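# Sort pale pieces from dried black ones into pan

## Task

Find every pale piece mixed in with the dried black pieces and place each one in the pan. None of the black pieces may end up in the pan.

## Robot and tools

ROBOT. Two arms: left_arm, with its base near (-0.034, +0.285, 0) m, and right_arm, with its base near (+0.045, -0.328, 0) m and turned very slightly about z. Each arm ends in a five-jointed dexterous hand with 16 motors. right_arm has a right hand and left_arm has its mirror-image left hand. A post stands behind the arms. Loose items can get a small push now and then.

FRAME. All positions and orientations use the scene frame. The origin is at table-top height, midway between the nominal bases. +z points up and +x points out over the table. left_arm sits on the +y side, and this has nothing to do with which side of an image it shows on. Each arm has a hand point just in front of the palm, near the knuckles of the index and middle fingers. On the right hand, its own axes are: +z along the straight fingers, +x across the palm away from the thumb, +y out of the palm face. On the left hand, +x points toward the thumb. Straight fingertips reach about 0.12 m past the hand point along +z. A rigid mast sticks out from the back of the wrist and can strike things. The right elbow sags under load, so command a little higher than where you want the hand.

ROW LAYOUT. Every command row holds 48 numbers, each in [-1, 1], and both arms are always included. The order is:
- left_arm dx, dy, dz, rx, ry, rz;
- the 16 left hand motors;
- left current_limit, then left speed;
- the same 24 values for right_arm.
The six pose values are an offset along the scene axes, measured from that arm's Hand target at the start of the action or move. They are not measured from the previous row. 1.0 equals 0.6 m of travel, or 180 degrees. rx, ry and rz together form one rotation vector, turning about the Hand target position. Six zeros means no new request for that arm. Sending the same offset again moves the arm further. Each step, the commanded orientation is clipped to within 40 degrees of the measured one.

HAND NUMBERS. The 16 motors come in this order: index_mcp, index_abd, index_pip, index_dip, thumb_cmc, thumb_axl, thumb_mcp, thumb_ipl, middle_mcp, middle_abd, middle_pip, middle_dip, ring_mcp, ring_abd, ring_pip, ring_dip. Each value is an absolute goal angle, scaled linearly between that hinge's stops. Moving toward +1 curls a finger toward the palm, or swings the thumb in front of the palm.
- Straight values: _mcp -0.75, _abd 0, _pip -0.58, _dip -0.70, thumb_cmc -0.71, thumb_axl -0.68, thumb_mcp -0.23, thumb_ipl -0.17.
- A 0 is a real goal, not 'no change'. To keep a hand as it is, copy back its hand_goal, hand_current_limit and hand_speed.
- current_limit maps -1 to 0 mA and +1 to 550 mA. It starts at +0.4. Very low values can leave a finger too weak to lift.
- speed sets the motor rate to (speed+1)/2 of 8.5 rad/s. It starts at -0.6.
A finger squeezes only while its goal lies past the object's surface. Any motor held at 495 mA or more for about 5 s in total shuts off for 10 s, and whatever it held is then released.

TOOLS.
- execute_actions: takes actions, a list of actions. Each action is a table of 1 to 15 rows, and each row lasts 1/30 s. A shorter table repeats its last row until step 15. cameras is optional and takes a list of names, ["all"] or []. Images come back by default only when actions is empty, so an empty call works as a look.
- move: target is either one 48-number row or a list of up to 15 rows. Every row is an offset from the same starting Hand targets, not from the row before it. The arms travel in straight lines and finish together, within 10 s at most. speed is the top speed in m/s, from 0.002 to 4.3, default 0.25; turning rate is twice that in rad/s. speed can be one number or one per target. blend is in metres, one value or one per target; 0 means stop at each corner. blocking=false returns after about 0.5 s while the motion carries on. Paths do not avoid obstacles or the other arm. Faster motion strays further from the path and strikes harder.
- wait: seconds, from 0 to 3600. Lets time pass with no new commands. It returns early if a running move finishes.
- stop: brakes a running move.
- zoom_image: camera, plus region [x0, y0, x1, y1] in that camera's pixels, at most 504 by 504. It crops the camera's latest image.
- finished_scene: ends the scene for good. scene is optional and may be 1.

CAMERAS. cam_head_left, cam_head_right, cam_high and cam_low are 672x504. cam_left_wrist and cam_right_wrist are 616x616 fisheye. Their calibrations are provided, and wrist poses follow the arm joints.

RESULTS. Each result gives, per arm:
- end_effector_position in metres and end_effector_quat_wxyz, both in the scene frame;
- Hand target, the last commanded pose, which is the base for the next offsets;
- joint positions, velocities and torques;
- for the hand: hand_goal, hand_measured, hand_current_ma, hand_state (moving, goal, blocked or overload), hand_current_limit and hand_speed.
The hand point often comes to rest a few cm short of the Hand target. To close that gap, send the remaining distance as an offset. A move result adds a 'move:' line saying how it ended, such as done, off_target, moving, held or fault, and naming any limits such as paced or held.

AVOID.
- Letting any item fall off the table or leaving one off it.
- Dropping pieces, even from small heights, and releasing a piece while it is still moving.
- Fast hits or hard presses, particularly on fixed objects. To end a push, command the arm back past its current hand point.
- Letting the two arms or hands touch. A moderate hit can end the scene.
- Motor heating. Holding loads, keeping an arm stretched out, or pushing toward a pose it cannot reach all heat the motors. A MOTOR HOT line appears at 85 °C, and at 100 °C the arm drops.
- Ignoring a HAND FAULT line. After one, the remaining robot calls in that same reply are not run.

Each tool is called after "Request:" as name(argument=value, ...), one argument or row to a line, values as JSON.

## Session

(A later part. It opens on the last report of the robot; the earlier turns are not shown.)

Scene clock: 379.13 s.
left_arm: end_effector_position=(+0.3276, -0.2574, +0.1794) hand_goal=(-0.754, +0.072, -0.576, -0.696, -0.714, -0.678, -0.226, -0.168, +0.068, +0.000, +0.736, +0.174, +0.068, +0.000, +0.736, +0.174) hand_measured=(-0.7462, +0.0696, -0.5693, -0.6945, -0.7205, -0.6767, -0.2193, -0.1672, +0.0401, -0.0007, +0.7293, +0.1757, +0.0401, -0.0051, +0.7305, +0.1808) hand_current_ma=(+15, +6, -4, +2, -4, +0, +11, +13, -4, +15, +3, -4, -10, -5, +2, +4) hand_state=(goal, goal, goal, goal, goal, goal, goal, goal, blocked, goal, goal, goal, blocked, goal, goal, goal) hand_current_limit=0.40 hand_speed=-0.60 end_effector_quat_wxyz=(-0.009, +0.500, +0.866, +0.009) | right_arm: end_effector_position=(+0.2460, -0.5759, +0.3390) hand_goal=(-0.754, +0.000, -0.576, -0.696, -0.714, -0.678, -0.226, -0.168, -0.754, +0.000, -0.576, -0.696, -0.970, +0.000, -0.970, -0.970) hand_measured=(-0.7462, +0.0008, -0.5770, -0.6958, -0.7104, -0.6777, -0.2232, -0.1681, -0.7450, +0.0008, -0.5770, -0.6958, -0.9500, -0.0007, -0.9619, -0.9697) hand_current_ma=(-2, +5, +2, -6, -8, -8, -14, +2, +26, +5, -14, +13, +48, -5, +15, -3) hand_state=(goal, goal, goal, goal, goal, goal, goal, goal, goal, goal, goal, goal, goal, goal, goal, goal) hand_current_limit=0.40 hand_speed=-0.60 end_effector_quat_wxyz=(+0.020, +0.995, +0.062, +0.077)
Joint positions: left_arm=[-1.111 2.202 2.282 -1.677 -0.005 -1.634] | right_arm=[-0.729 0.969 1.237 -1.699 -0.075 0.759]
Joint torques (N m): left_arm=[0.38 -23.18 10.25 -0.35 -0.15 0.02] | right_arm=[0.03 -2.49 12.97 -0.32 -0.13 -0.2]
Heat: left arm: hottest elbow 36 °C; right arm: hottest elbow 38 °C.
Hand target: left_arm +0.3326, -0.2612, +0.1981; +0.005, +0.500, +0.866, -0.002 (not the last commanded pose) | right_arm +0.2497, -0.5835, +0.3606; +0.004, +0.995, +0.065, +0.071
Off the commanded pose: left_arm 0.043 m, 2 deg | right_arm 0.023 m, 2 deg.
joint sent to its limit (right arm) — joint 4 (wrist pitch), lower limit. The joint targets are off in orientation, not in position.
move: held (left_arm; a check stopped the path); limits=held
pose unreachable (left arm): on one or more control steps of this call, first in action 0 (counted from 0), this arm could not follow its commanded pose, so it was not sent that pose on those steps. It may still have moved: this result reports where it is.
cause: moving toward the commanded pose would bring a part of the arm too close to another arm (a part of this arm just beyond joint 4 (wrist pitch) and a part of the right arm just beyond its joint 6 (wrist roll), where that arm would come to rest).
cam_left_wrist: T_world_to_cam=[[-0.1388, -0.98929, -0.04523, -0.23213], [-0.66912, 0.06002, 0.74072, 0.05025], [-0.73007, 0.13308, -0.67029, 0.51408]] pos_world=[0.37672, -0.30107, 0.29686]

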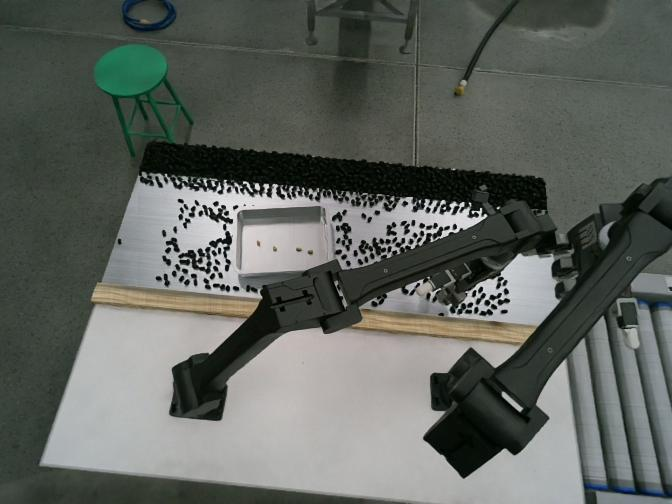

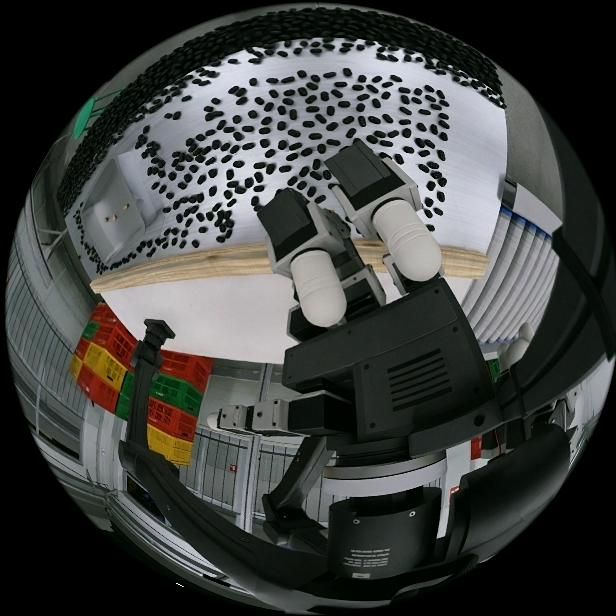

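Request:
move(
  target=[0,0,0,0,0,0,-0.754,0.073,-0.576,-0.696,-0.714,-0.678,-0.226,-0.168,0.068,0.0,0.737,0.174,0.068,0,0.737,0.174,0.4,-0.6,-0.3,-0.117,0,0,0,-0.194,-0.754,0,-0.576,-0.696,-0.714,-0.678,-0.226,-0.168,-0.754,0,-0.576,-0.696,-0.97,0,-0.97,-0.97,0.4,-0.6],
  speed=0.12,
  cameras=["cam_high","cam_head_right","cam_right_wrist"],
)

Scene clock: 382.63 s.
left_arm: end_effector_position=(+0.3276, -0.2574, +0.1794) hand_goal=(-0.754, +0.072, -0.576, -0.696, -0.714, -0.678, -0.226, -0.168, +0.068, +0.000, +0.736, +0.174, +0.068, +0.000, +0.736, +0.174) hand_measured=(-0.7462, +0.0696, -0.5693, -0.6971, -0.7180, -0.6777, -0.2193, -0.1672, +0.0389, -0.0021, +0.7293, +0.1770, +0.0401, -0.0051, +0.7305, +0.1808) hand_current_ma=(+8, +3, -12, +4, -7, +8, +7, +6, -3, +7, +14, -2, -8, +1, -2, +3) hand_state=(goal, goal, goal, goal, goal, goal, goal, goal, blocked, goal, goal, goal, blocked, goal, goal, goal) hand_current_limit=0.40 hand_speed=-0.60 end_effector_quat_wxyz=(-0.009, +0.500, +0.866, +0.009) | right_arm: end_effector_position=(+0.0714, -0.6464, +0.3381) hand_goal=(-0.754, +0.000, -0.576, -0.696, -0.714, -0.678, -0.226, -0.168, -0.754, +0.000, -0.576, -0.696, -0.970, +0.000, -0.970, -0.970) hand_measured=(-0.7474, +0.0008, -0.5770, -0.6958, -0.7154, -0.6777, -0.2232, -0.1672, -0.7474, +0.0008, -0.5770, -0.6958, -0.9512, -0.0007, -0.9619, -0.9697) hand_current_ma=(+22, -16, -10, -24, -3, -9, -9, +3, +22, +3, -5, +6, +42, -6, +10, +20) hand_state=(goal, goal, goal, goal, goal, goal, goal, goal, goal, goal, goal, goal, goal, goal, goal, goal) hand_current_limit=0.40 hand_speed=-0.60 end_effector_quat_wxyz=(+0.041, +0.969, -0.236, +0.067)
Joint positions: left_arm=[-1.111 2.202 2.282 -1.677 -0.005 -1.634] | right_arm=[-1.329 0.972 1.237 -1.699 -0.075 0.762]
Joint torques (N m): left_arm=[0.32 -23.06 10.26 -0.34 -0.16 0.02] | right_arm=[0.21 -2.67 13 -0.32 -0.08 -0.11]
Heat: left arm: hottest elbow 36 °C; right arm: hottest elbow 38 °C.
Hand target: left_arm +0.3326, -0.2612, +0.1981; +0.005, +0.500, +0.866, -0.002 | right_arm +0.0698, -0.6537, +0.3605; +0.025, +0.969, -0.236, +0.066
Off the commanded pose: left_arm 0.020 m, 2 deg | right_arm 0.024 m, 2 deg.
joint sent to its limit (right arm) — joint 4 (wrist pitch), lower limit. The joint targets are off in orientation, not in position.
move: off_target (right_arm)
cam_right_wrist: T_world_to_cam=[[-0.97583, -0.21265, -0.05039, -0.02159], [-0.19848, 0.76588, 0.61158, 0.25537], [-0.09146, 0.6068, -0.78957, 0.79693]] pos_world=[0.10251, -0.68376, 0.47197]
Images, in order (width x height): cam_head_right 672x504, cam_high 672x504, cam_right_wrist 616x616.

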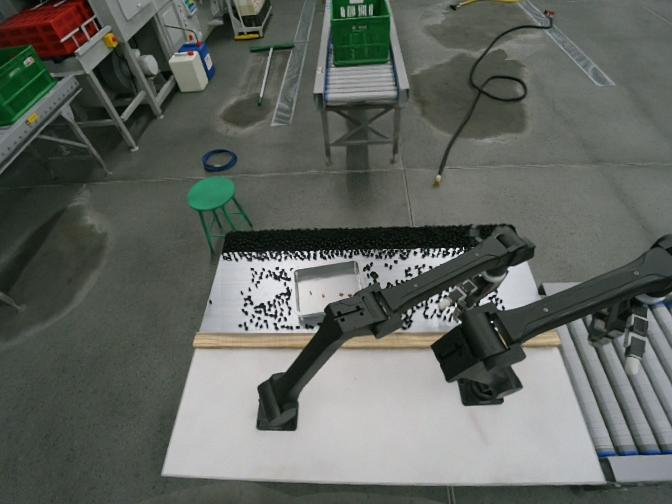

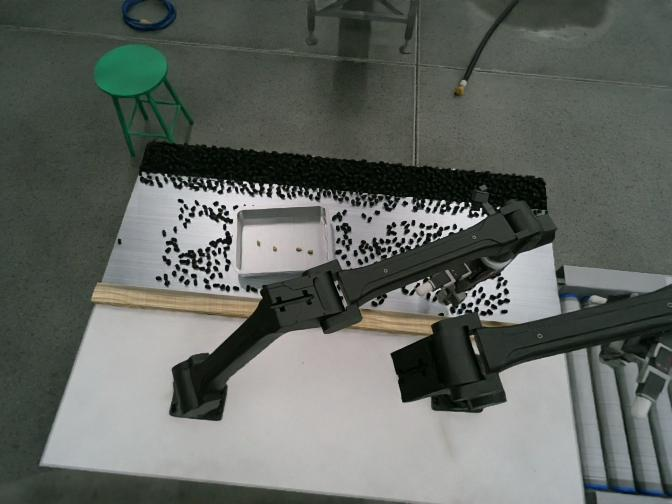

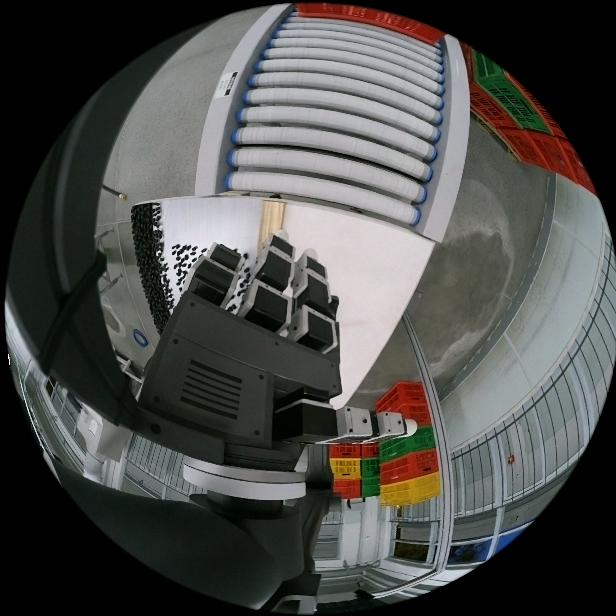

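Request:
move(
  target=[
    [0.0427,-0.0122,-0.077,0,0,0,-0.754,0.073,-0.576,-0.696,-0.714,-0.678,-0.226,-0.168,0.068,0.0,0.737,0.174,0.068,0,0.737,0.174,0.4,-0.6,0,0,0,0,0,0,-0.754,0,-0.576,-0.696,-0.714,-0.678,-0.226,-0.168,-0.754,0,-0.576,-0.696,-0.97,0,-0.97,-0.97,0.4,-0.6],
  ],
  speed=[0.08],
  cameras=["cam_high","cam_left_wrist"],
)

Request:
zoom_image(
  camera="cam_high",
  region=[400, 260, 500, 335],
)

Request:
zoom_image(
  camera="cam_left_wrist",
  region=[240, 120, 400, 280],
)

Scene clock: 384.07 s.
left_arm: end_effector_position=(+0.3491, -0.2632, +0.1432) hand_goal=(-0.754, +0.072, -0.576, -0.696, -0.714, -0.678, -0.226, -0.168, +0.068, +0.000, +0.736, +0.174, +0.068, +0.000, +0.736, +0.174) hand_measured=(-0.7535, +0.0799, -0.5744, -0.7022, -0.7180, -0.6777, -0.2193, -0.1681, +0.0401, -0.0021, +0.7293, +0.1757, +0.0425, -0.0051, +0.7305, +0.1808) hand_current_ma=(+9, +1, -12, -3, -9, +5, +5, +0, -1, +9, +1, -4, -3, -2, -1, +6) hand_state=(goal, goal, goal, goal, goal, goal, goal, goal, blocked, goal, goal, goal, blocked, goal, goal, goal) hand_current_limit=0.40 hand_speed=-0.60 end_effector_quat_wxyz=(-0.009, +0.498, +0.867, +0.009) | right_arm: end_effector_position=(+0.0714, -0.6464, +0.3381) hand_goal=(-0.754, +0.000, -0.576, -0.696, -0.714, -0.678, -0.226, -0.168, -0.754, +0.000, -0.576, -0.696, -0.970, +0.000, -0.970, -0.970) hand_measured=(-0.7474, -0.0007, -0.5770, -0.6971, -0.7154, -0.6777, -0.2232, -0.1681, -0.7462, +0.0008, -0.5770, -0.6958, -0.9512, +0.0008, -0.9632, -0.9697) hand_current_ma=(+18, +3, -1, +8, -18, -11, -15, -8, +34, -12, -7, +21, +45, -7, +6, -8) hand_state=(goal, goal, goal, goal, goal, goal, goal, goal, goal, goal, goal, goal, goal, goal, goal, goal) hand_current_limit=0.40 hand_speed=-0.60 end_effector_quat_wxyz=(+0.041, +0.969, -0.236, +0.067)
Joint positions: left_arm=[-1.087 2.256 2.282 -1.621 -0.005 -1.616] | right_arm=[-1.329 0.972 1.237 -1.699 -0.075 0.762]
Joint torques (N m): left_arm=[0.79 -23.71 9.32 0.38 -0.16 0.13] | right_arm=[0.15 -2.78 12.98 -0.31 -0.08 -0.11]
Heat: left arm: hottest elbow 37 °C; right arm: hottest elbow 38 °C.
Hand target: left_arm +0.3583, -0.2685, +0.1521; +0.006, +0.500, +0.866, -0.002 | right_arm +0.0698, -0.6537, +0.3605; +0.025, +0.969, -0.236, +0.066
Off the commanded pose: left_arm 0.014 m, 2 deg | right_arm 0.024 m, 2 deg.
joint sent to its limit (right arm) — joint 4 (wrist pitch), lower limit. The joint targets are off in orientation, not in position.
move: off_target (left_arm)
cam_left_wrist: T_world_to_cam=[[-0.13307, -0.99014, -0.0438, -0.23901], [-0.6696, 0.05724, 0.74051, 0.09123], [-0.7307, 0.12787, -0.67061, 0.50518]] pos_world=[0.39842, -0.30647, 0.26076]

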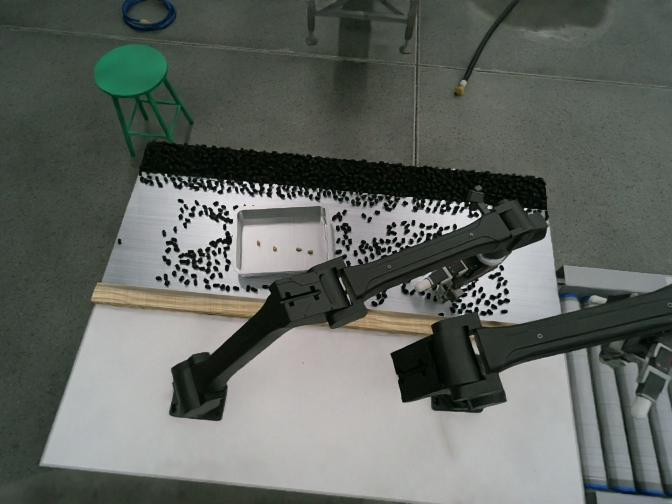

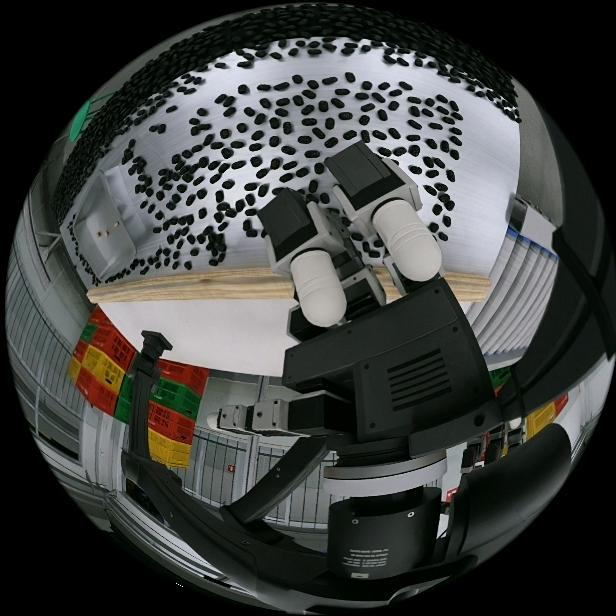

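Scaled by 5.040 from the camera's image (finer frame: 960x720).

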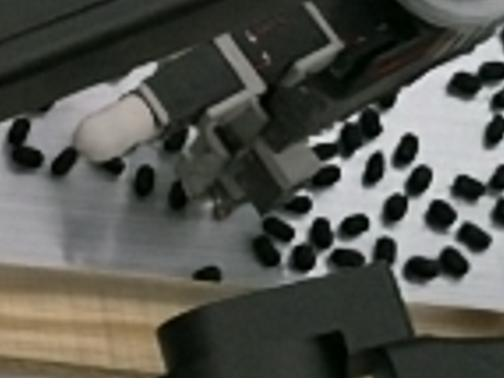

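Scaled by 3.150 from the camera's image (finer frame: 880x880).

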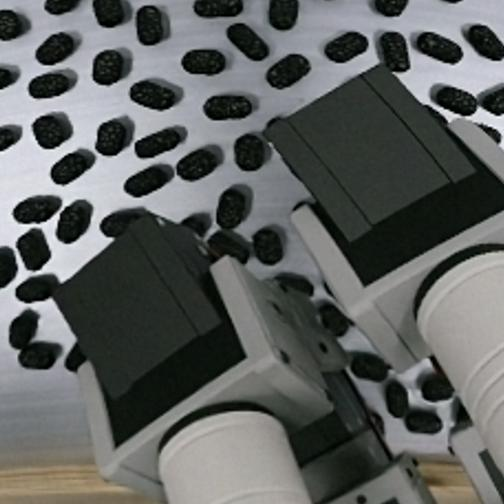

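Request:
move(
  target=[
    [0.006,-0.003,-0.022,0,0,0,-0.754,0.073,-0.576,-0.696,-0.714,-0.678,-0.226,-0.168,0.068,0.0,0.737,0.174,0.068,0,0.737,0.174,0.4,-0.6,0,0,0,0,0,0,-0.754,0,-0.576,-0.696,-0.714,-0.678,-0.226,-0.168,-0.754,0,-0.576,-0.696,-0.97,0,-0.97,-0.97,0.4,-0.6],
  ],
  speed=[0.05],
  cameras=["cam_high"],
)

Request:
zoom_image(
  camera="cam_high",
  region=[400, 260, 500, 335],
)

Scene clock: 385.10 s.
left_arm: end_effector_position=(+0.3529, -0.2680, +0.1396) hand_goal=(-0.754, +0.072, -0.576, -0.696, -0.714, -0.678, -0.226, -0.168, +0.068, +0.000, +0.736, +0.174, +0.068, +0.000, +0.736, +0.174) hand_measured=(-0.7474, +0.0799, -0.5705, -0.6996, -0.7180, -0.6767, -0.2193, -0.1672, +0.0389, -0.0036, +0.7280, +0.1770, +0.0413, -0.0051, +0.7293, +0.1808) hand_current_ma=(+9, -8, -9, -5, -10, +2, +19, -2, -1, +7, +2, +4, -22, -6, -5, +8) hand_state=(goal, goal, goal, goal, goal, goal, goal, goal, blocked, goal, goal, goal, blocked, goal, goal, goal) hand_current_limit=0.40 hand_speed=-0.60 end_effector_quat_wxyz=(-0.001, +0.499, +0.867, +0.004) | right_arm: end_effector_position=(+0.0714, -0.6464, +0.3381) hand_goal=(-0.754, +0.000, -0.576, -0.696, -0.714, -0.678, -0.226, -0.168, -0.754, +0.000, -0.576, -0.696, -0.970, +0.000, -0.970, -0.970) hand_measured=(-0.7474, +0.0008, -0.5770, -0.6971, -0.7154, -0.6777, -0.2232, -0.1672, -0.7462, +0.0008, -0.5770, -0.6958, -0.9512, +0.0008, -0.9619, -0.9697) hand_current_ma=(+10, -6, +0, -19, -16, -5, +4, +18, +13, +5, -12, +9, +30, +4, +27, +19) hand_state=(goal, goal, goal, goal, goal, goal, goal, goal, goal, goal, goal, goal, goal, goal, goal, goal) hand_current_limit=0.40 hand_speed=-0.60 end_effector_quat_wxyz=(+0.041, +0.969, -0.236, +0.067)
Joint positions: left_arm=[-1.085 2.26 2.282 -1.598 -0.005 -1.612] | right_arm=[-1.329 0.972 1.237 -1.699 -0.075 0.762]
Joint torques (N m): left_arm=[0.85 -22.59 8.55 0.54 -0.15 0.12] | right_arm=[0.15 -2.73 13 -0.31 -0.08 -0.11]
Heat: left arm: hottest elbow 37 °C; right arm: hottest elbow 38 °C.
Hand target: left_arm +0.3617, -0.2703, +0.1389; +0.006, +0.500, +0.866, -0.002 | right_arm +0.0698, -0.6537, +0.3605; +0.025, +0.969, -0.236, +0.066
Off the commanded pose: left_arm 0.009 m, 1 deg | right_arm 0.024 m, 2 deg.
joint sent to its limit (right arm) — joint 4 (wrist pitch), lower limit. The joint targets are off in orientation, not in position.
move: done

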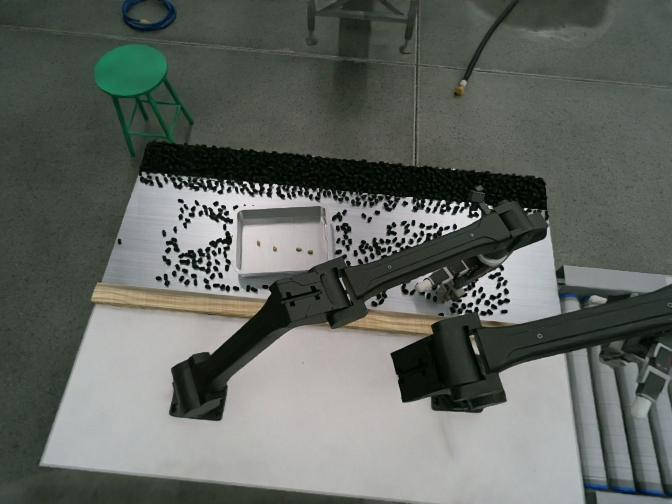

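Scaled by 5.040 from the camera's image (finer frame: 960x720).

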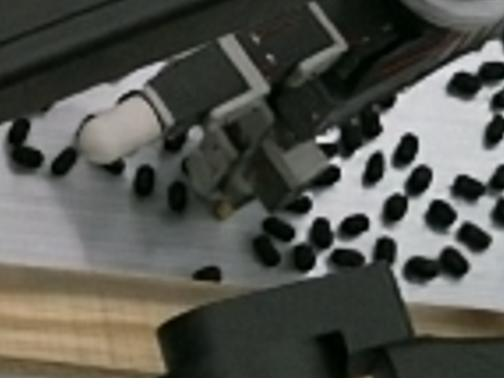

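Request:
move(
  target=[
    [0,0,-0.009,0,0,0,-0.754,0.073,-0.576,-0.696,-0.714,-0.678,-0.226,-0.168,0.068,0.0,0.737,0.174,0.068,0,0.737,0.174,0.4,-0.6,0,0,0,0,0,0,-0.754,0,-0.576,-0.696,-0.714,-0.678,-0.226,-0.168,-0.754,0,-0.576,-0.696,-0.97,0,-0.97,-0.97,0.4,-0.6],
    [0,0,-0.009,0,0,0,-0.754,-0.32,-0.576,-0.696,-0.714,-0.678,-0.226,-0.168,0.068,0.0,0.737,0.174,0.068,0,0.737,0.174,0.4,-0.8,0,0,0,0,0,0,-0.754,0,-0.576,-0.696,-0.714,-0.678,-0.226,-0.168,-0.754,0,-0.576,-0.696,-0.97,0,-0.97,-0.97,0.4,-0.6],
  ],
  speed=[0.05,0.05],
  cameras=["cam_high"],
)

Request:
zoom_image(
  camera="cam_high",
  region=[400, 260, 500, 335],
)

Scene clock: 386.50 s.
left_arm: end_effector_position=(+0.3545, -0.2710, +0.1392) hand_goal=(-0.754, -0.320, -0.576, -0.696, -0.714, -0.678, -0.226, -0.168, +0.068, +0.000, +0.736, +0.174, +0.068, +0.000, +0.736, +0.174) hand_measured=(-0.7474, -0.3054, -0.5705, -0.7022, -0.7192, -0.6777, -0.2193, -0.1672, +0.0401, -0.0021, +0.7293, +0.1757, +0.0413, -0.0051, +0.7318, +0.1808) hand_current_ma=(+14, +4, -4, -4, -13, +14, +12, +8, +0, +11, +1, +14, -3, +0, -5, +7) hand_state=(goal, goal, goal, goal, goal, goal, goal, goal, blocked, goal, goal, goal, blocked, goal, goal, goal) hand_current_limit=0.40 hand_speed=-0.80 end_effector_quat_wxyz=(+0.005, +0.499, +0.867, +0.000) | right_arm: end_effector_position=(+0.0714, -0.6464, +0.3381) hand_goal=(-0.754, +0.000, -0.576, -0.696, -0.714, -0.678, -0.226, -0.168, -0.754, +0.000, -0.576, -0.696, -0.970, +0.000, -0.970, -0.970) hand_measured=(-0.7474, -0.0007, -0.5770, -0.6958, -0.7154, -0.6777, -0.2232, -0.1681, -0.7462, -0.0007, -0.5770, -0.6958, -0.9512, +0.0008, -0.9619, -0.9697) hand_current_ma=(+17, -27, +15, -11, +2, -2, +7, +9, +17, -3, -15, +0, +54, +15, +12, +13) hand_state=(goal, goal, goal, goal, goal, goal, goal, goal, goal, goal, goal, goal, goal, goal, goal, goal) hand_current_limit=0.40 hand_speed=-0.60 end_effector_quat_wxyz=(+0.041, +0.969, -0.236, +0.067)
Joint positions: left_arm=[-1.085 2.26 2.282 -1.584 -0.005 -1.612] | right_arm=[-1.329 0.972 1.237 -1.699 -0.075 0.762]
Joint torques (N m): left_arm=[0.91 -22.53 7.56 0.55 -0.14 0.12] | right_arm=[0.21 -2.73 12.98 -0.31 -0.08 -0.11]
Heat: left arm: hottest elbow 36 °C; right arm: hottest elbow 38 °C.
Hand target: left_arm +0.3617, -0.2704, +0.1335; +0.006, +0.500, +0.866, -0.002 | right_arm +0.0698, -0.6537, +0.3605; +0.025, +0.969, -0.236, +0.066
Off the commanded pose: left_arm 0.009 m, 0 deg | right_arm 0.024 m, 2 deg.
joint sent to its limit (right arm) — joint 4 (wrist pitch), lower limit. The joint targets are off in orientation, not in position.
move: done

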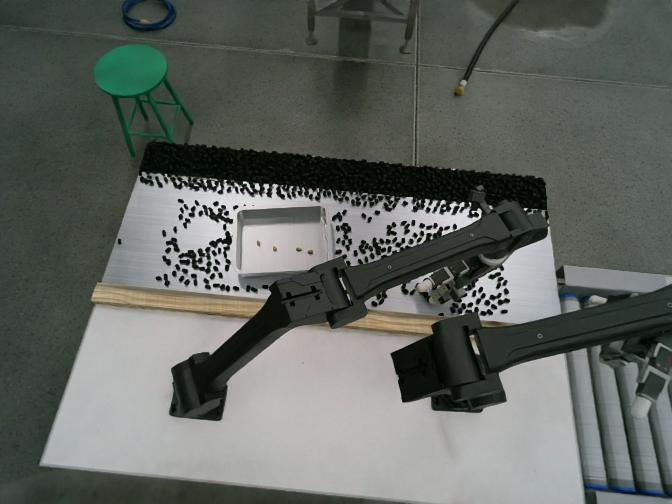

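Scaled by 5.040 from the camera's image (finer frame: 960x720).

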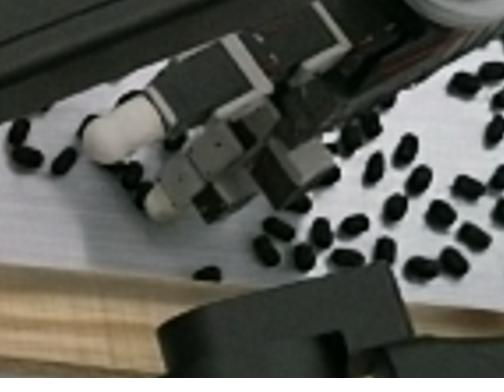

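Request:
move(
  target=[
    [0.004,0,0.12,-0.014,-0.007,0,-0.754,-0.32,-0.576,-0.696,-0.714,-0.678,-0.226,-0.168,0.068,0.0,0.737,0.174,0.068,0,0.737,0.174,0.4,-0.6,0,0,0,0,0,0,-0.754,0,-0.576,-0.696,-0.714,-0.678,-0.226,-0.168,-0.754,0,-0.576,-0.696,-0.97,0,-0.97,-0.97,0.4,-0.6],
    [-0.032,0.0213,0.12,-0.014,-0.007,0,0.068,0.0,0.737,0.174,-0.714,-0.678,-0.226,-0.168,-0.754,-0.073,-0.576,-0.696,0.068,0,0.737,0.174,0.4,-0.6,0,0,0,0,0,0,-0.754,0,-0.576,-0.696,-0.714,-0.678,-0.226,-0.168,-0.754,0,-0.576,-0.696,-0.97,0,-0.97,-0.97,0.4,-0.6],
    [-0.032,0.0213,0.0275,0,0,0,0.068,0.0,0.737,0.174,-0.714,-0.678,-0.226,-0.168,-0.754,-0.073,-0.576,-0.696,0.068,0,0.737,0.174,0.4,-0.6,0,0,0,0,0,0,-0.754,0,-0.576,-0.696,-0.714,-0.678,-0.226,-0.168,-0.754,0,-0.576,-0.696,-0.97,0,-0.97,-0.97,0.4,-0.6],
  ],
  speed=[0.08,0.08,0.08],
  cameras=["cam_high","cam_left_wrist"],
)

Request:
zoom_image(
  camera="cam_high",
  region=[400, 260, 500, 335],
)

Request:
zoom_image(
  camera="cam_left_wrist",
  region=[200, 100, 400, 300],
)

Scene clock: 391.73 s.
left_arm: end_effector_position=(+0.3468, -0.2524, +0.1539) hand_goal=(+0.068, +0.000, +0.736, +0.174, -0.714, -0.678, -0.226, -0.168, -0.754, -0.074, -0.576, -0.696, +0.068, +0.000, +0.736, +0.174) hand_measured=(+0.0401, +0.0008, +0.7293, +0.1719, -0.7180, -0.6767, -0.2183, -0.1672, -0.7498, -0.0651, -0.5757, -0.6932, +0.0413, -0.0051, +0.7305, +0.1808) hand_current_ma=(-6, +8, -10, +8, -10, +3, +7, +2, +10, +12, -3, -2, -15, -3, -2, +4) hand_state=(blocked, goal, goal, goal, goal, goal, goal, goal, goal, goal, goal, goal, blocked, goal, goal, goal) hand_current_limit=0.40 hand_speed=-0.60 end_effector_quat_wxyz=(+0.004, +0.499, +0.867, +0.000) | right_arm: end_effector_position=(+0.0714, -0.6464, +0.3381) hand_goal=(-0.754, +0.000, -0.576, -0.696, -0.714, -0.678, -0.226, -0.168, -0.754, +0.000, -0.576, -0.696, -0.970, +0.000, -0.970, -0.970) hand_measured=(-0.7486, -0.0007, -0.5770, -0.6958, -0.7167, -0.6777, -0.2232, -0.1681, -0.7462, -0.0007, -0.5770, -0.6958, -0.9512, +0.0008, -0.9632, -0.9697) hand_current_ma=(+15, -1, +3, +3, -17, +0, -10, -4, +19, -11, -4, +19, +50, +9, +12, +16) hand_state=(goal, goal, goal, goal, goal, goal, goal, goal, goal, goal, goal, goal, goal, goal, goal, goal) hand_current_limit=0.40 hand_speed=-0.60 end_effector_quat_wxyz=(+0.041, +0.969, -0.236, +0.067)
Joint positions: left_arm=[-1.082 2.185 2.188 -1.569 -0.004 -1.609] | right_arm=[-1.329 0.972 1.237 -1.699 -0.075 0.762]
Joint torques (N m): left_arm=[-0.79 -21.89 7.47 0.53 -0.19 -0.09] | right_arm=[0.15 -2.78 12.98 -0.31 -0.08 -0.11]
Heat: left arm: hottest elbow 36 °C; right arm: hottest elbow 38 °C.
Hand target: left_arm +0.3425, -0.2576, +0.1498; +0.005, +0.500, +0.866, -0.002 | right_arm +0.0698, -0.6537, +0.3605; +0.025, +0.969, -0.236, +0.066
Off the commanded pose: left_arm 0.008 m, 0 deg | right_arm 0.024 m, 2 deg.
joint sent to its limit (right arm) — joint 4 (wrist pitch), lower limit. The joint targets are off in orientation, not in position.
move: done; target 2's new numbers were sent with left_arm's hand 0.014 m and 2 deg from that target
cam_left_wrist: T_world_to_cam=[[-0.13534, -0.99062, -0.01867, -0.23128], [-0.67902, 0.07902, 0.72986, 0.09159], [-0.72154, 0.11146, -0.68334, 0.50385]] pos_world=[0.39444, -0.2925, 0.27314]

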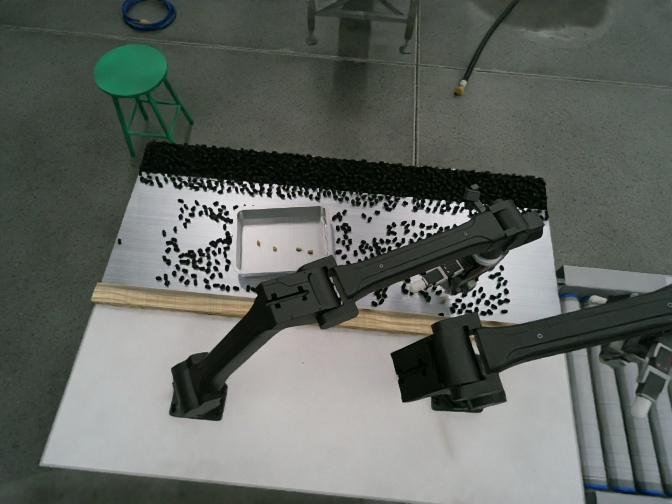

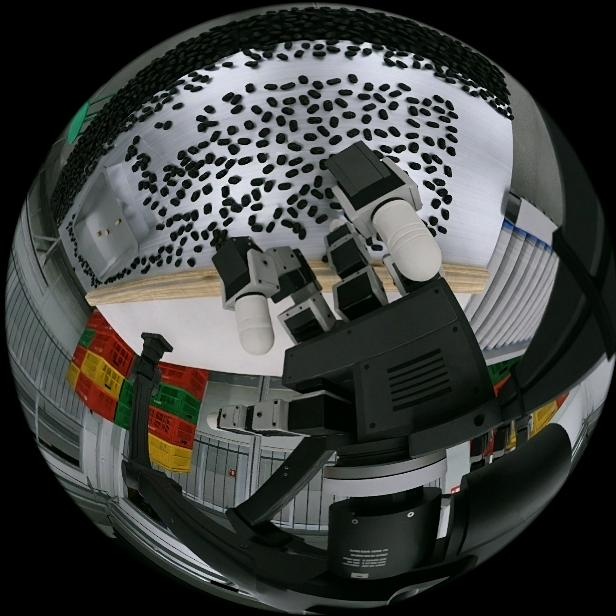

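Scaled by 5.040 from the camera's image (finer frame: 960x720).

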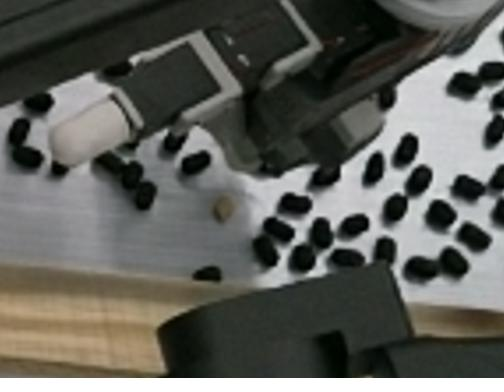

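Scaled by 2.520 from the camera's image (finer frame: 880x880).

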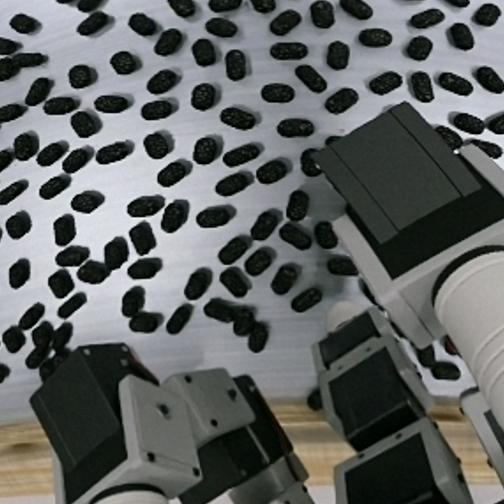

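Request:
move(
  target=[
    [0,0,-0.028,0,0,0,0.068,0.0,0.737,0.174,-0.714,-0.678,-0.226,-0.168,-0.754,-0.073,-0.576,-0.696,0.068,0,0.737,0.174,0.4,-0.6,0,0,0,0,0,0,-0.754,0,-0.576,-0.696,-0.714,-0.678,-0.226,-0.168,-0.754,0,-0.576,-0.696,-0.97,0,-0.97,-0.97,0.4,-0.6],
    [0,0,-0.028,0,0,0,0.068,0.0,0.737,0.174,-0.714,-0.678,-0.226,-0.168,-0.754,0.32,-0.576,-0.696,0.068,0,0.737,0.174,0.4,-0.8,0,0,0,0,0,0,-0.754,0,-0.576,-0.696,-0.714,-0.678,-0.226,-0.168,-0.754,0,-0.576,-0.696,-0.97,0,-0.97,-0.97,0.4,-0.6],
  ],
  speed=[0.05,0.05],
  cameras=["cam_high"],
)

Request:
zoom_image(
  camera="cam_high",
  region=[400, 260, 500, 335],
)

Scene clock: 393.57 s.
left_arm: end_effector_position=(+0.3470, -0.2527, +0.1374) hand_goal=(+0.068, +0.000, +0.736, +0.174, -0.714, -0.678, -0.226, -0.168, -0.754, +0.320, -0.576, -0.696, +0.068, +0.000, +0.736, +0.174) hand_measured=(+0.0401, +0.0008, +0.7280, +0.1731, -0.7180, -0.6777, -0.2193, -0.1672, -0.7474, +0.3085, -0.5744, -0.6932, +0.0413, -0.0051, +0.7305, +0.1795) hand_current_ma=(-5, -3, -6, -1, -16, +0, +11, -2, +12, +13, +6, -2, -14, -5, +1, +10) hand_state=(blocked, goal, goal, goal, goal, goal, goal, goal, goal, goal, goal, goal, blocked, goal, goal, goal) hand_current_limit=0.40 hand_speed=-0.80 end_effector_quat_wxyz=(+0.004, +0.499, +0.867, +0.000) | right_arm: end_effector_position=(+0.0714, -0.6464, +0.3381) hand_goal=(-0.754, +0.000, -0.576, -0.696, -0.714, -0.678, -0.226, -0.168, -0.754, +0.000, -0.576, -0.696, -0.970, +0.000, -0.970, -0.970) hand_measured=(-0.7474, -0.0007, -0.5757, -0.6945, -0.7154, -0.6777, -0.2232, -0.1672, -0.7462, -0.0007, -0.5770, -0.6958, -0.9512, +0.0008, -0.9619, -0.9697) hand_current_ma=(+20, -7, +6, +9, -6, +2, +9, +11, +22, -12, -1, -8, +57, +1, +15, +5) hand_state=(goal, goal, goal, goal, goal, goal, goal, goal, goal, goal, goal, goal, goal, goal, goal, goal) hand_current_limit=0.40 hand_speed=-0.60 end_effector_quat_wxyz=(+0.041, +0.969, -0.236, +0.067)
Joint positions: left_arm=[-1.082 2.186 2.148 -1.526 -0.004 -1.609] | right_arm=[-1.329 0.972 1.237 -1.699 -0.075 0.762]
Joint torques (N m): left_arm=[-0.85 -22.01 7.46 0.55 -0.19 -0.09] | right_arm=[0.15 -2.73 12.97 -0.32 -0.08 -0.11]
Heat: left arm: hottest elbow 36 °C; right arm: hottest elbow 38 °C.
Hand target: left_arm +0.3425, -0.2576, +0.1331; +0.006, +0.500, +0.866, -0.002 | right_arm +0.0698, -0.6537, +0.3605; +0.025, +0.969, -0.236, +0.066
Off the commanded pose: left_arm 0.008 m, 0 deg | right_arm 0.024 m, 2 deg.
joint sent to its limit (right arm) — joint 4 (wrist pitch), lower limit. The joint targets are off in orientation, not in position.
move: done

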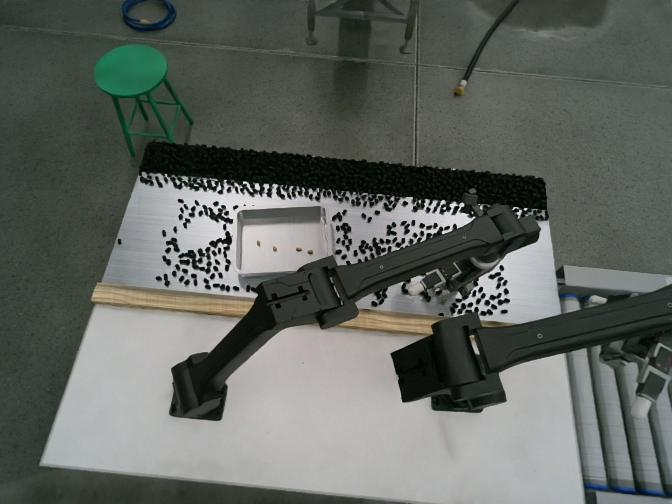

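Scaled by 5.040 from the camera's image (finer frame: 960x720).

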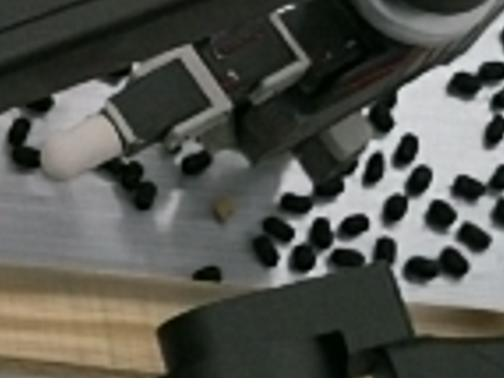

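Request:
move(
  target=[
    [0.004,0,0.11,-0.014,-0.007,0,0.068,0.0,0.737,0.174,-0.714,-0.678,-0.226,-0.168,-0.754,0.32,-0.576,-0.696,0.068,0,0.737,0.174,0.4,-0.6,0,0,0,0,0,0,-0.754,0,-0.576,-0.696,-0.714,-0.678,-0.226,-0.168,-0.754,0,-0.576,-0.696,-0.97,0,-0.97,-0.97,0.4,-0.6],
    [-0.0287,-0.027,0.11,-0.014,-0.007,0,0.068,0.0,0.737,0.174,-0.714,-0.678,-0.226,-0.168,-0.754,-0.073,-0.576,-0.696,0.068,0,0.737,0.174,0.4,-0.6,0,0,0,0,0,0,-0.754,0,-0.576,-0.696,-0.714,-0.678,-0.226,-0.168,-0.754,0,-0.576,-0.696,-0.97,0,-0.97,-0.97,0.4,-0.6],
    [-0.0287,-0.027,0.0275,0,0,0,0.068,0.0,0.737,0.174,-0.714,-0.678,-0.226,-0.168,-0.754,-0.073,-0.576,-0.696,0.068,0,0.737,0.174,0.4,-0.6,0,0,0,0,0,0,-0.754,0,-0.576,-0.696,-0.714,-0.678,-0.226,-0.168,-0.754,0,-0.576,-0.696,-0.97,0,-0.97,-0.97,0.4,-0.6],
  ],
  speed=[0.08,0.08,0.08],
  cameras=["cam_high"],
)

Request:
zoom_image(
  camera="cam_high",
  region=[400, 260, 500, 335],
)

Scene clock: 397.67 s.
left_arm: end_effector_position=(+0.3260, -0.2697, +0.1487) hand_goal=(+0.068, +0.000, +0.736, +0.174, -0.714, -0.678, -0.226, -0.168, -0.754, -0.074, -0.576, -0.696, +0.068, +0.000, +0.736, +0.174) hand_measured=(+0.0401, -0.0021, +0.7293, +0.1719, -0.7192, -0.6767, -0.2183, -0.1681, -0.7498, -0.0651, -0.5744, -0.6958, +0.0413, -0.0065, +0.7293, +0.1820) hand_current_ma=(+4, +1, -14, -4, -8, +3, +11, +3, +11, +14, +5, -4, -14, -6, +1, -4) hand_state=(blocked, goal, goal, goal, goal, goal, goal, goal, goal, goal, goal, goal, blocked, goal, goal, goal) hand_current_limit=0.40 hand_speed=-0.60 end_effector_quat_wxyz=(-0.001, +0.505, +0.863, +0.003) | right_arm: end_effector_position=(+0.0714, -0.6464, +0.3381) hand_goal=(-0.754, +0.000, -0.576, -0.696, -0.714, -0.678, -0.226, -0.168, -0.754, +0.000, -0.576, -0.696, -0.970, +0.000, -0.970, -0.970) hand_measured=(-0.7474, +0.0008, -0.5757, -0.6971, -0.7154, -0.6777, -0.2232, -0.1672, -0.7474, -0.0007, -0.5770, -0.6971, -0.9512, +0.0008, -0.9632, -0.9697) hand_current_ma=(+23, -11, +5, +1, -1, +7, +1, -1, +23, -7, -12, +22, +51, +1, +6, +8) hand_state=(goal, goal, goal, goal, goal, goal, goal, goal, goal, goal, goal, goal, goal, goal, goal, goal) hand_current_limit=0.40 hand_speed=-0.60 end_effector_quat_wxyz=(+0.041, +0.969, -0.236, +0.067)
Joint positions: left_arm=[-1.121 2.213 2.224 -1.586 -0.004 -1.633] | right_arm=[-1.329 0.972 1.237 -1.699 -0.075 0.762]
Joint torques (N m): left_arm=[-0.15 -22.36 8.43 0.5 -0.19 -0.19] | right_arm=[0.15 -2.73 13 -0.31 -0.08 -0.11]
Heat: left arm: hottest elbow 36 °C; right arm: hottest elbow 38 °C.
Hand target: left_arm +0.3253, -0.2739, +0.1496; +0.006, +0.500, +0.866, -0.002 | right_arm +0.0698, -0.6537, +0.3605; +0.025, +0.969, -0.236, +0.066
Off the commanded pose: left_arm 0.004 m, 1 deg | right_arm 0.024 m, 2 deg.
joint sent to its limit (right arm) — joint 4 (wrist pitch), lower limit. The joint targets are off in orientation, not in position.
move: done; target 2's new numbers were sent with left_arm's hand 0.027 m and 3 deg from that target

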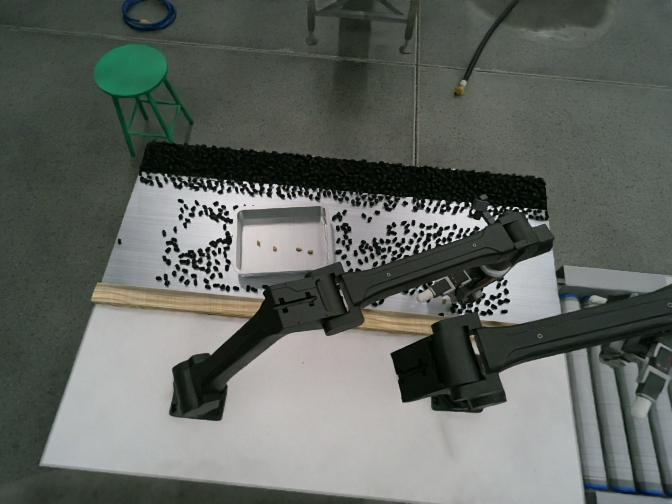

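Scaled by 5.040 from the camera's image (finer frame: 960x720).

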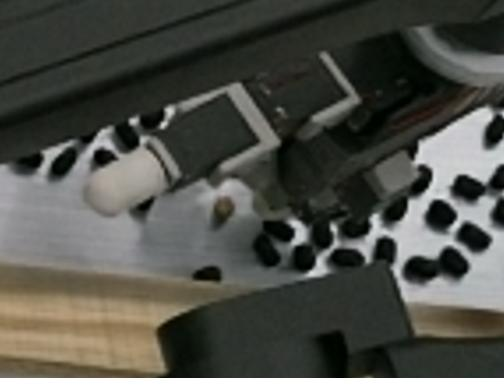

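Request:
move(
  target=[
    [0.002,0,-0.027,0,0,0,0.068,0.0,0.737,0.174,-0.714,-0.678,-0.226,-0.168,-0.754,-0.073,-0.576,-0.696,0.068,0,0.737,0.174,0.4,-0.6,0,0,0,0,0,0,-0.754,0,-0.576,-0.696,-0.714,-0.678,-0.226,-0.168,-0.754,0,-0.576,-0.696,-0.97,0,-0.97,-0.97,0.4,-0.6],
    [0.002,0,-0.027,0,0,0,0.068,0.0,0.737,0.174,-0.714,-0.678,-0.226,-0.168,-0.754,0.32,-0.576,-0.696,0.068,0,0.737,0.174,0.4,-0.8,0,0,0,0,0,0,-0.754,0,-0.576,-0.696,-0.714,-0.678,-0.226,-0.168,-0.754,0,-0.576,-0.696,-0.97,0,-0.97,-0.97,0.4,-0.6],
  ],
  speed=[0.05,0.05],
  cameras=["cam_high"],
)

Request:
zoom_image(
  camera="cam_high",
  region=[400, 260, 500, 335],
)

Scene clock: 399.37 s.
left_arm: end_effector_position=(+0.3273, -0.2726, +0.1376) hand_goal=(+0.068, +0.000, +0.736, +0.174, -0.714, -0.678, -0.226, -0.168, -0.754, +0.320, -0.576, -0.696, +0.068, +0.000, +0.736, +0.174) hand_measured=(+0.0389, -0.0007, +0.7293, +0.1719, -0.7192, -0.6777, -0.2193, -0.1672, -0.7438, +0.3085, -0.5718, -0.6945, +0.0401, -0.0051, +0.7305, +0.1820) hand_current_ma=(-3, +1, -8, +1, -10, +9, +12, +6, +8, +8, +2, -6, -4, -8, +2, +7) hand_state=(blocked, goal, goal, goal, goal, goal, goal, goal, goal, goal, goal, goal, blocked, goal, goal, goal) hand_current_limit=0.40 hand_speed=-0.80 end_effector_quat_wxyz=(+0.004, +0.505, +0.863, +0.000) | right_arm: end_effector_position=(+0.0714, -0.6464, +0.3381) hand_goal=(-0.754, +0.000, -0.576, -0.696, -0.714, -0.678, -0.226, -0.168, -0.754, +0.000, -0.576, -0.696, -0.970, +0.000, -0.970, -0.970) hand_measured=(-0.7474, -0.0007, -0.5770, -0.6958, -0.7154, -0.6767, -0.2232, -0.1681, -0.7474, -0.0007, -0.5770, -0.6958, -0.9512, +0.0008, -0.9619, -0.9697) hand_current_ma=(+19, -4, +10, +5, -4, -12, -6, -13, +14, -13, +2, +10, +58, -8, -2, +19) hand_state=(goal, goal, goal, goal, goal, goal, goal, goal, goal, goal, goal, goal, goal, goal, goal, goal) hand_current_limit=0.40 hand_speed=-0.60 end_effector_quat_wxyz=(+0.041, +0.969, -0.236, +0.067)
Joint positions: left_arm=[-1.121 2.214 2.196 -1.546 -0.004 -1.633] | right_arm=[-1.329 0.972 1.237 -1.699 -0.075 0.762]
Joint torques (N m): left_arm=[-0.15 -22.53 7.39 0.55 -0.23 -0.16] | right_arm=[0.15 -2.73 13 -0.32 -0.08 -0.11]
Heat: left arm: hottest elbow 36 °C; right arm: hottest elbow 38 °C.
Hand target: left_arm +0.3265, -0.2738, +0.1333; +0.006, +0.500, +0.866, -0.002 | right_arm +0.0698, -0.6537, +0.3605; +0.025, +0.969, -0.236, +0.066
Off the commanded pose: left_arm 0.004 m, 1 deg | right_arm 0.024 m, 2 deg.
joint sent to its limit (right arm) — joint 4 (wrist pitch), lower limit. The joint targets are off in orientation, not in position.
move: done

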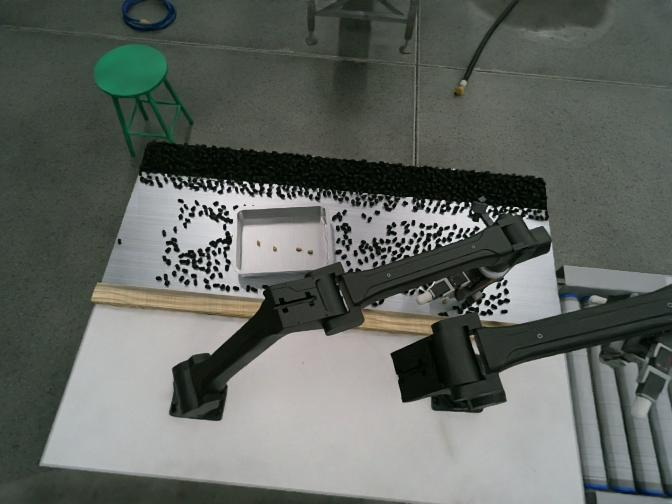

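Scaled by 5.040 from the camera's image (finer frame: 960x720).

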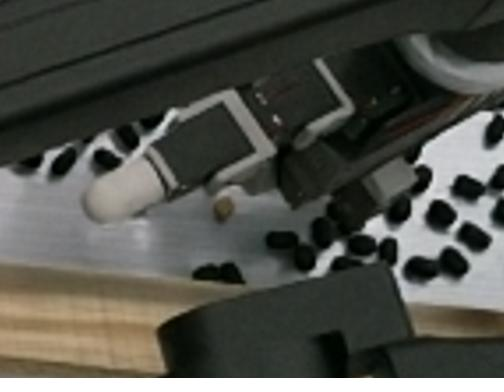

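Request:
move(
  target=[
    [0.004,0,0.11,-0.014,-0.007,0,0.068,0.0,0.737,0.174,-0.714,-0.678,-0.226,-0.168,-0.754,0.32,-0.576,-0.696,0.068,0,0.737,0.174,0.4,-0.6,0,0,0,0,0,0,-0.754,0,-0.576,-0.696,-0.714,-0.678,-0.226,-0.168,-0.754,0,-0.576,-0.696,-0.97,0,-0.97,-0.97,0.4,-0.6],
    [0.07,0.06,0.14,-0.014,-0.007,0,0.068,0.0,0.737,0.174,-0.714,-0.678,-0.226,-0.168,-0.754,0.0,-0.576,-0.696,0.068,0,0.737,0.174,0.4,-0.6,0,0,0,0,0,0,-0.754,0,-0.576,-0.696,-0.714,-0.678,-0.226,-0.168,-0.754,0,-0.576,-0.696,-0.97,0,-0.97,-0.97,0.4,-0.6],
  ],
  speed=[0.08,0.12],
  cameras=["cam_high","cam_left_wrist"],
)

Request:
zoom_image(
  camera="cam_high",
  region=[400, 260, 500, 335],
)

Request:
zoom_image(
  camera="cam_left_wrist",
  region=[240, 150, 400, 310],
)

Scene clock: 402.57 s.
left_arm: end_effector_position=(+0.3676, -0.2302, +0.1879) hand_goal=(+0.068, +0.000, +0.736, +0.174, -0.714, -0.678, -0.226, -0.168, -0.754, +0.000, -0.576, -0.696, +0.068, +0.000, +0.736, +0.174) hand_measured=(+0.0401, -0.0007, +0.7280, +0.1731, -0.7117, -0.6777, -0.2193, -0.1681, -0.7450, +0.0008, -0.5718, -0.6945, +0.0413, -0.0051, +0.7293, +0.1820) hand_current_ma=(-2, +7, -15, +0, -3, +2, +7, +6, +10, +6, -2, -6, -17, -5, -1, +0) hand_state=(blocked, goal, goal, goal, goal, goal, goal, goal, goal, goal, goal, goal, blocked, goal, goal, goal) hand_current_limit=0.40 hand_speed=-0.60 end_effector_quat_wxyz=(+0.004, +0.492, +0.870, -0.001) | right_arm: end_effector_position=(+0.0714, -0.6464, +0.3381) hand_goal=(-0.754, +0.000, -0.576, -0.696, -0.714, -0.678, -0.226, -0.168, -0.754, +0.000, -0.576, -0.696, -0.970, +0.000, -0.970, -0.970) hand_measured=(-0.7474, +0.0008, -0.5770, -0.6958, -0.7154, -0.6777, -0.2242, -0.1672, -0.7474, +0.0008, -0.5782, -0.6958, -0.9512, +0.0008, -0.9619, -0.9697) hand_current_ma=(+5, +18, +15, -16, -8, +6, +2, +5, +19, +7, -14, +14, +49, -2, +13, +14) hand_state=(goal, goal, goal, goal, goal, goal, goal, goal, goal, goal, goal, goal, goal, goal, goal, goal) hand_current_limit=0.40 hand_speed=-0.60 end_effector_quat_wxyz=(+0.041, +0.969, -0.236, +0.067)
Joint positions: left_arm=[-1.038 2.158 2.232 -1.637 -0.003 -1.58] | right_arm=[-1.329 0.972 1.237 -1.699 -0.075 0.762]
Joint torques (N m): left_arm=[-0.38 -23.65 10.74 -0.38 -0.11 0.12] | right_arm=[0.21 -2.73 13 -0.31 -0.08 -0.11]
Heat: left arm: hottest elbow 37 °C; right arm: hottest elbow 38 °C.
Hand target: left_arm +0.3686, -0.2378, +0.2173; +0.026, +0.500, +0.865, -0.015 | right_arm +0.0698, -0.6537, +0.3605; +0.025, +0.969, -0.236, +0.066
Off the commanded pose: left_arm 0.030 m, 3 deg | right_arm 0.024 m, 2 deg.
joint sent to its limit (right arm) — joint 4 (wrist pitch), lower limit. The joint targets are off in orientation, not in position.
move: off_target (left_arm); target 2's new numbers were sent with left_arm's hand 0.030 m and 3 deg from that target
cam_left_wrist: T_world_to_cam=[[-0.12055, -0.99257, -0.01629, -0.21219], [-0.6803, 0.07065, 0.72952, 0.07778], [-0.72296, 0.09903, -0.68376, 0.53738]] pos_world=[0.41583, -0.26932, 0.30724]

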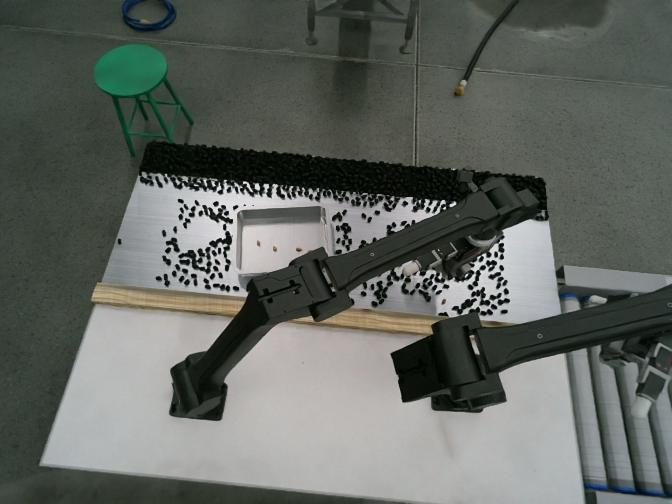

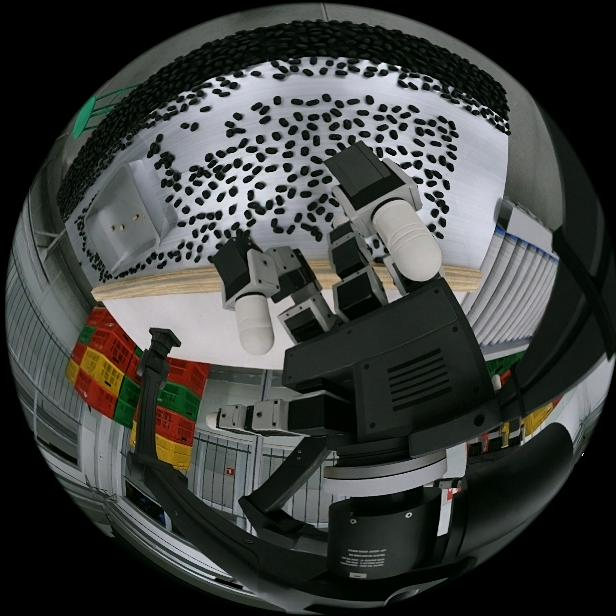

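Scaled by 5.040 from the camera's image (finer frame: 960x720).

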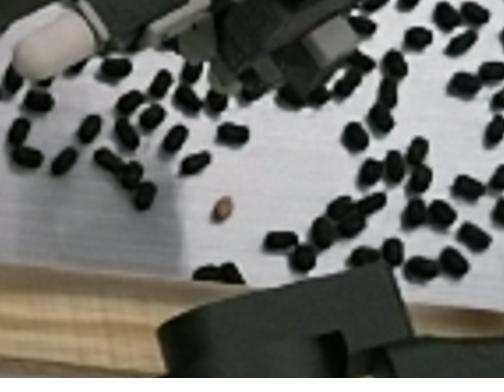

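Scaled by 3.150 from the camera's image (finer frame: 880x880).

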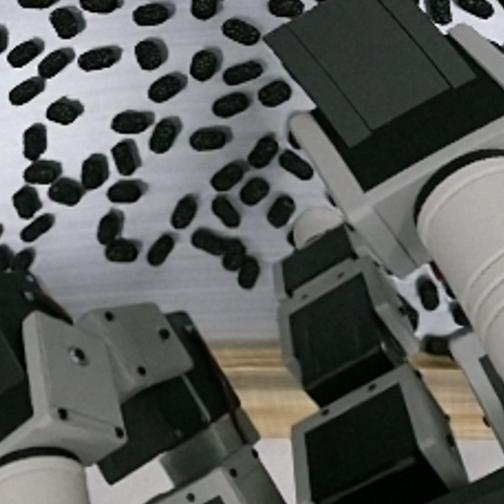

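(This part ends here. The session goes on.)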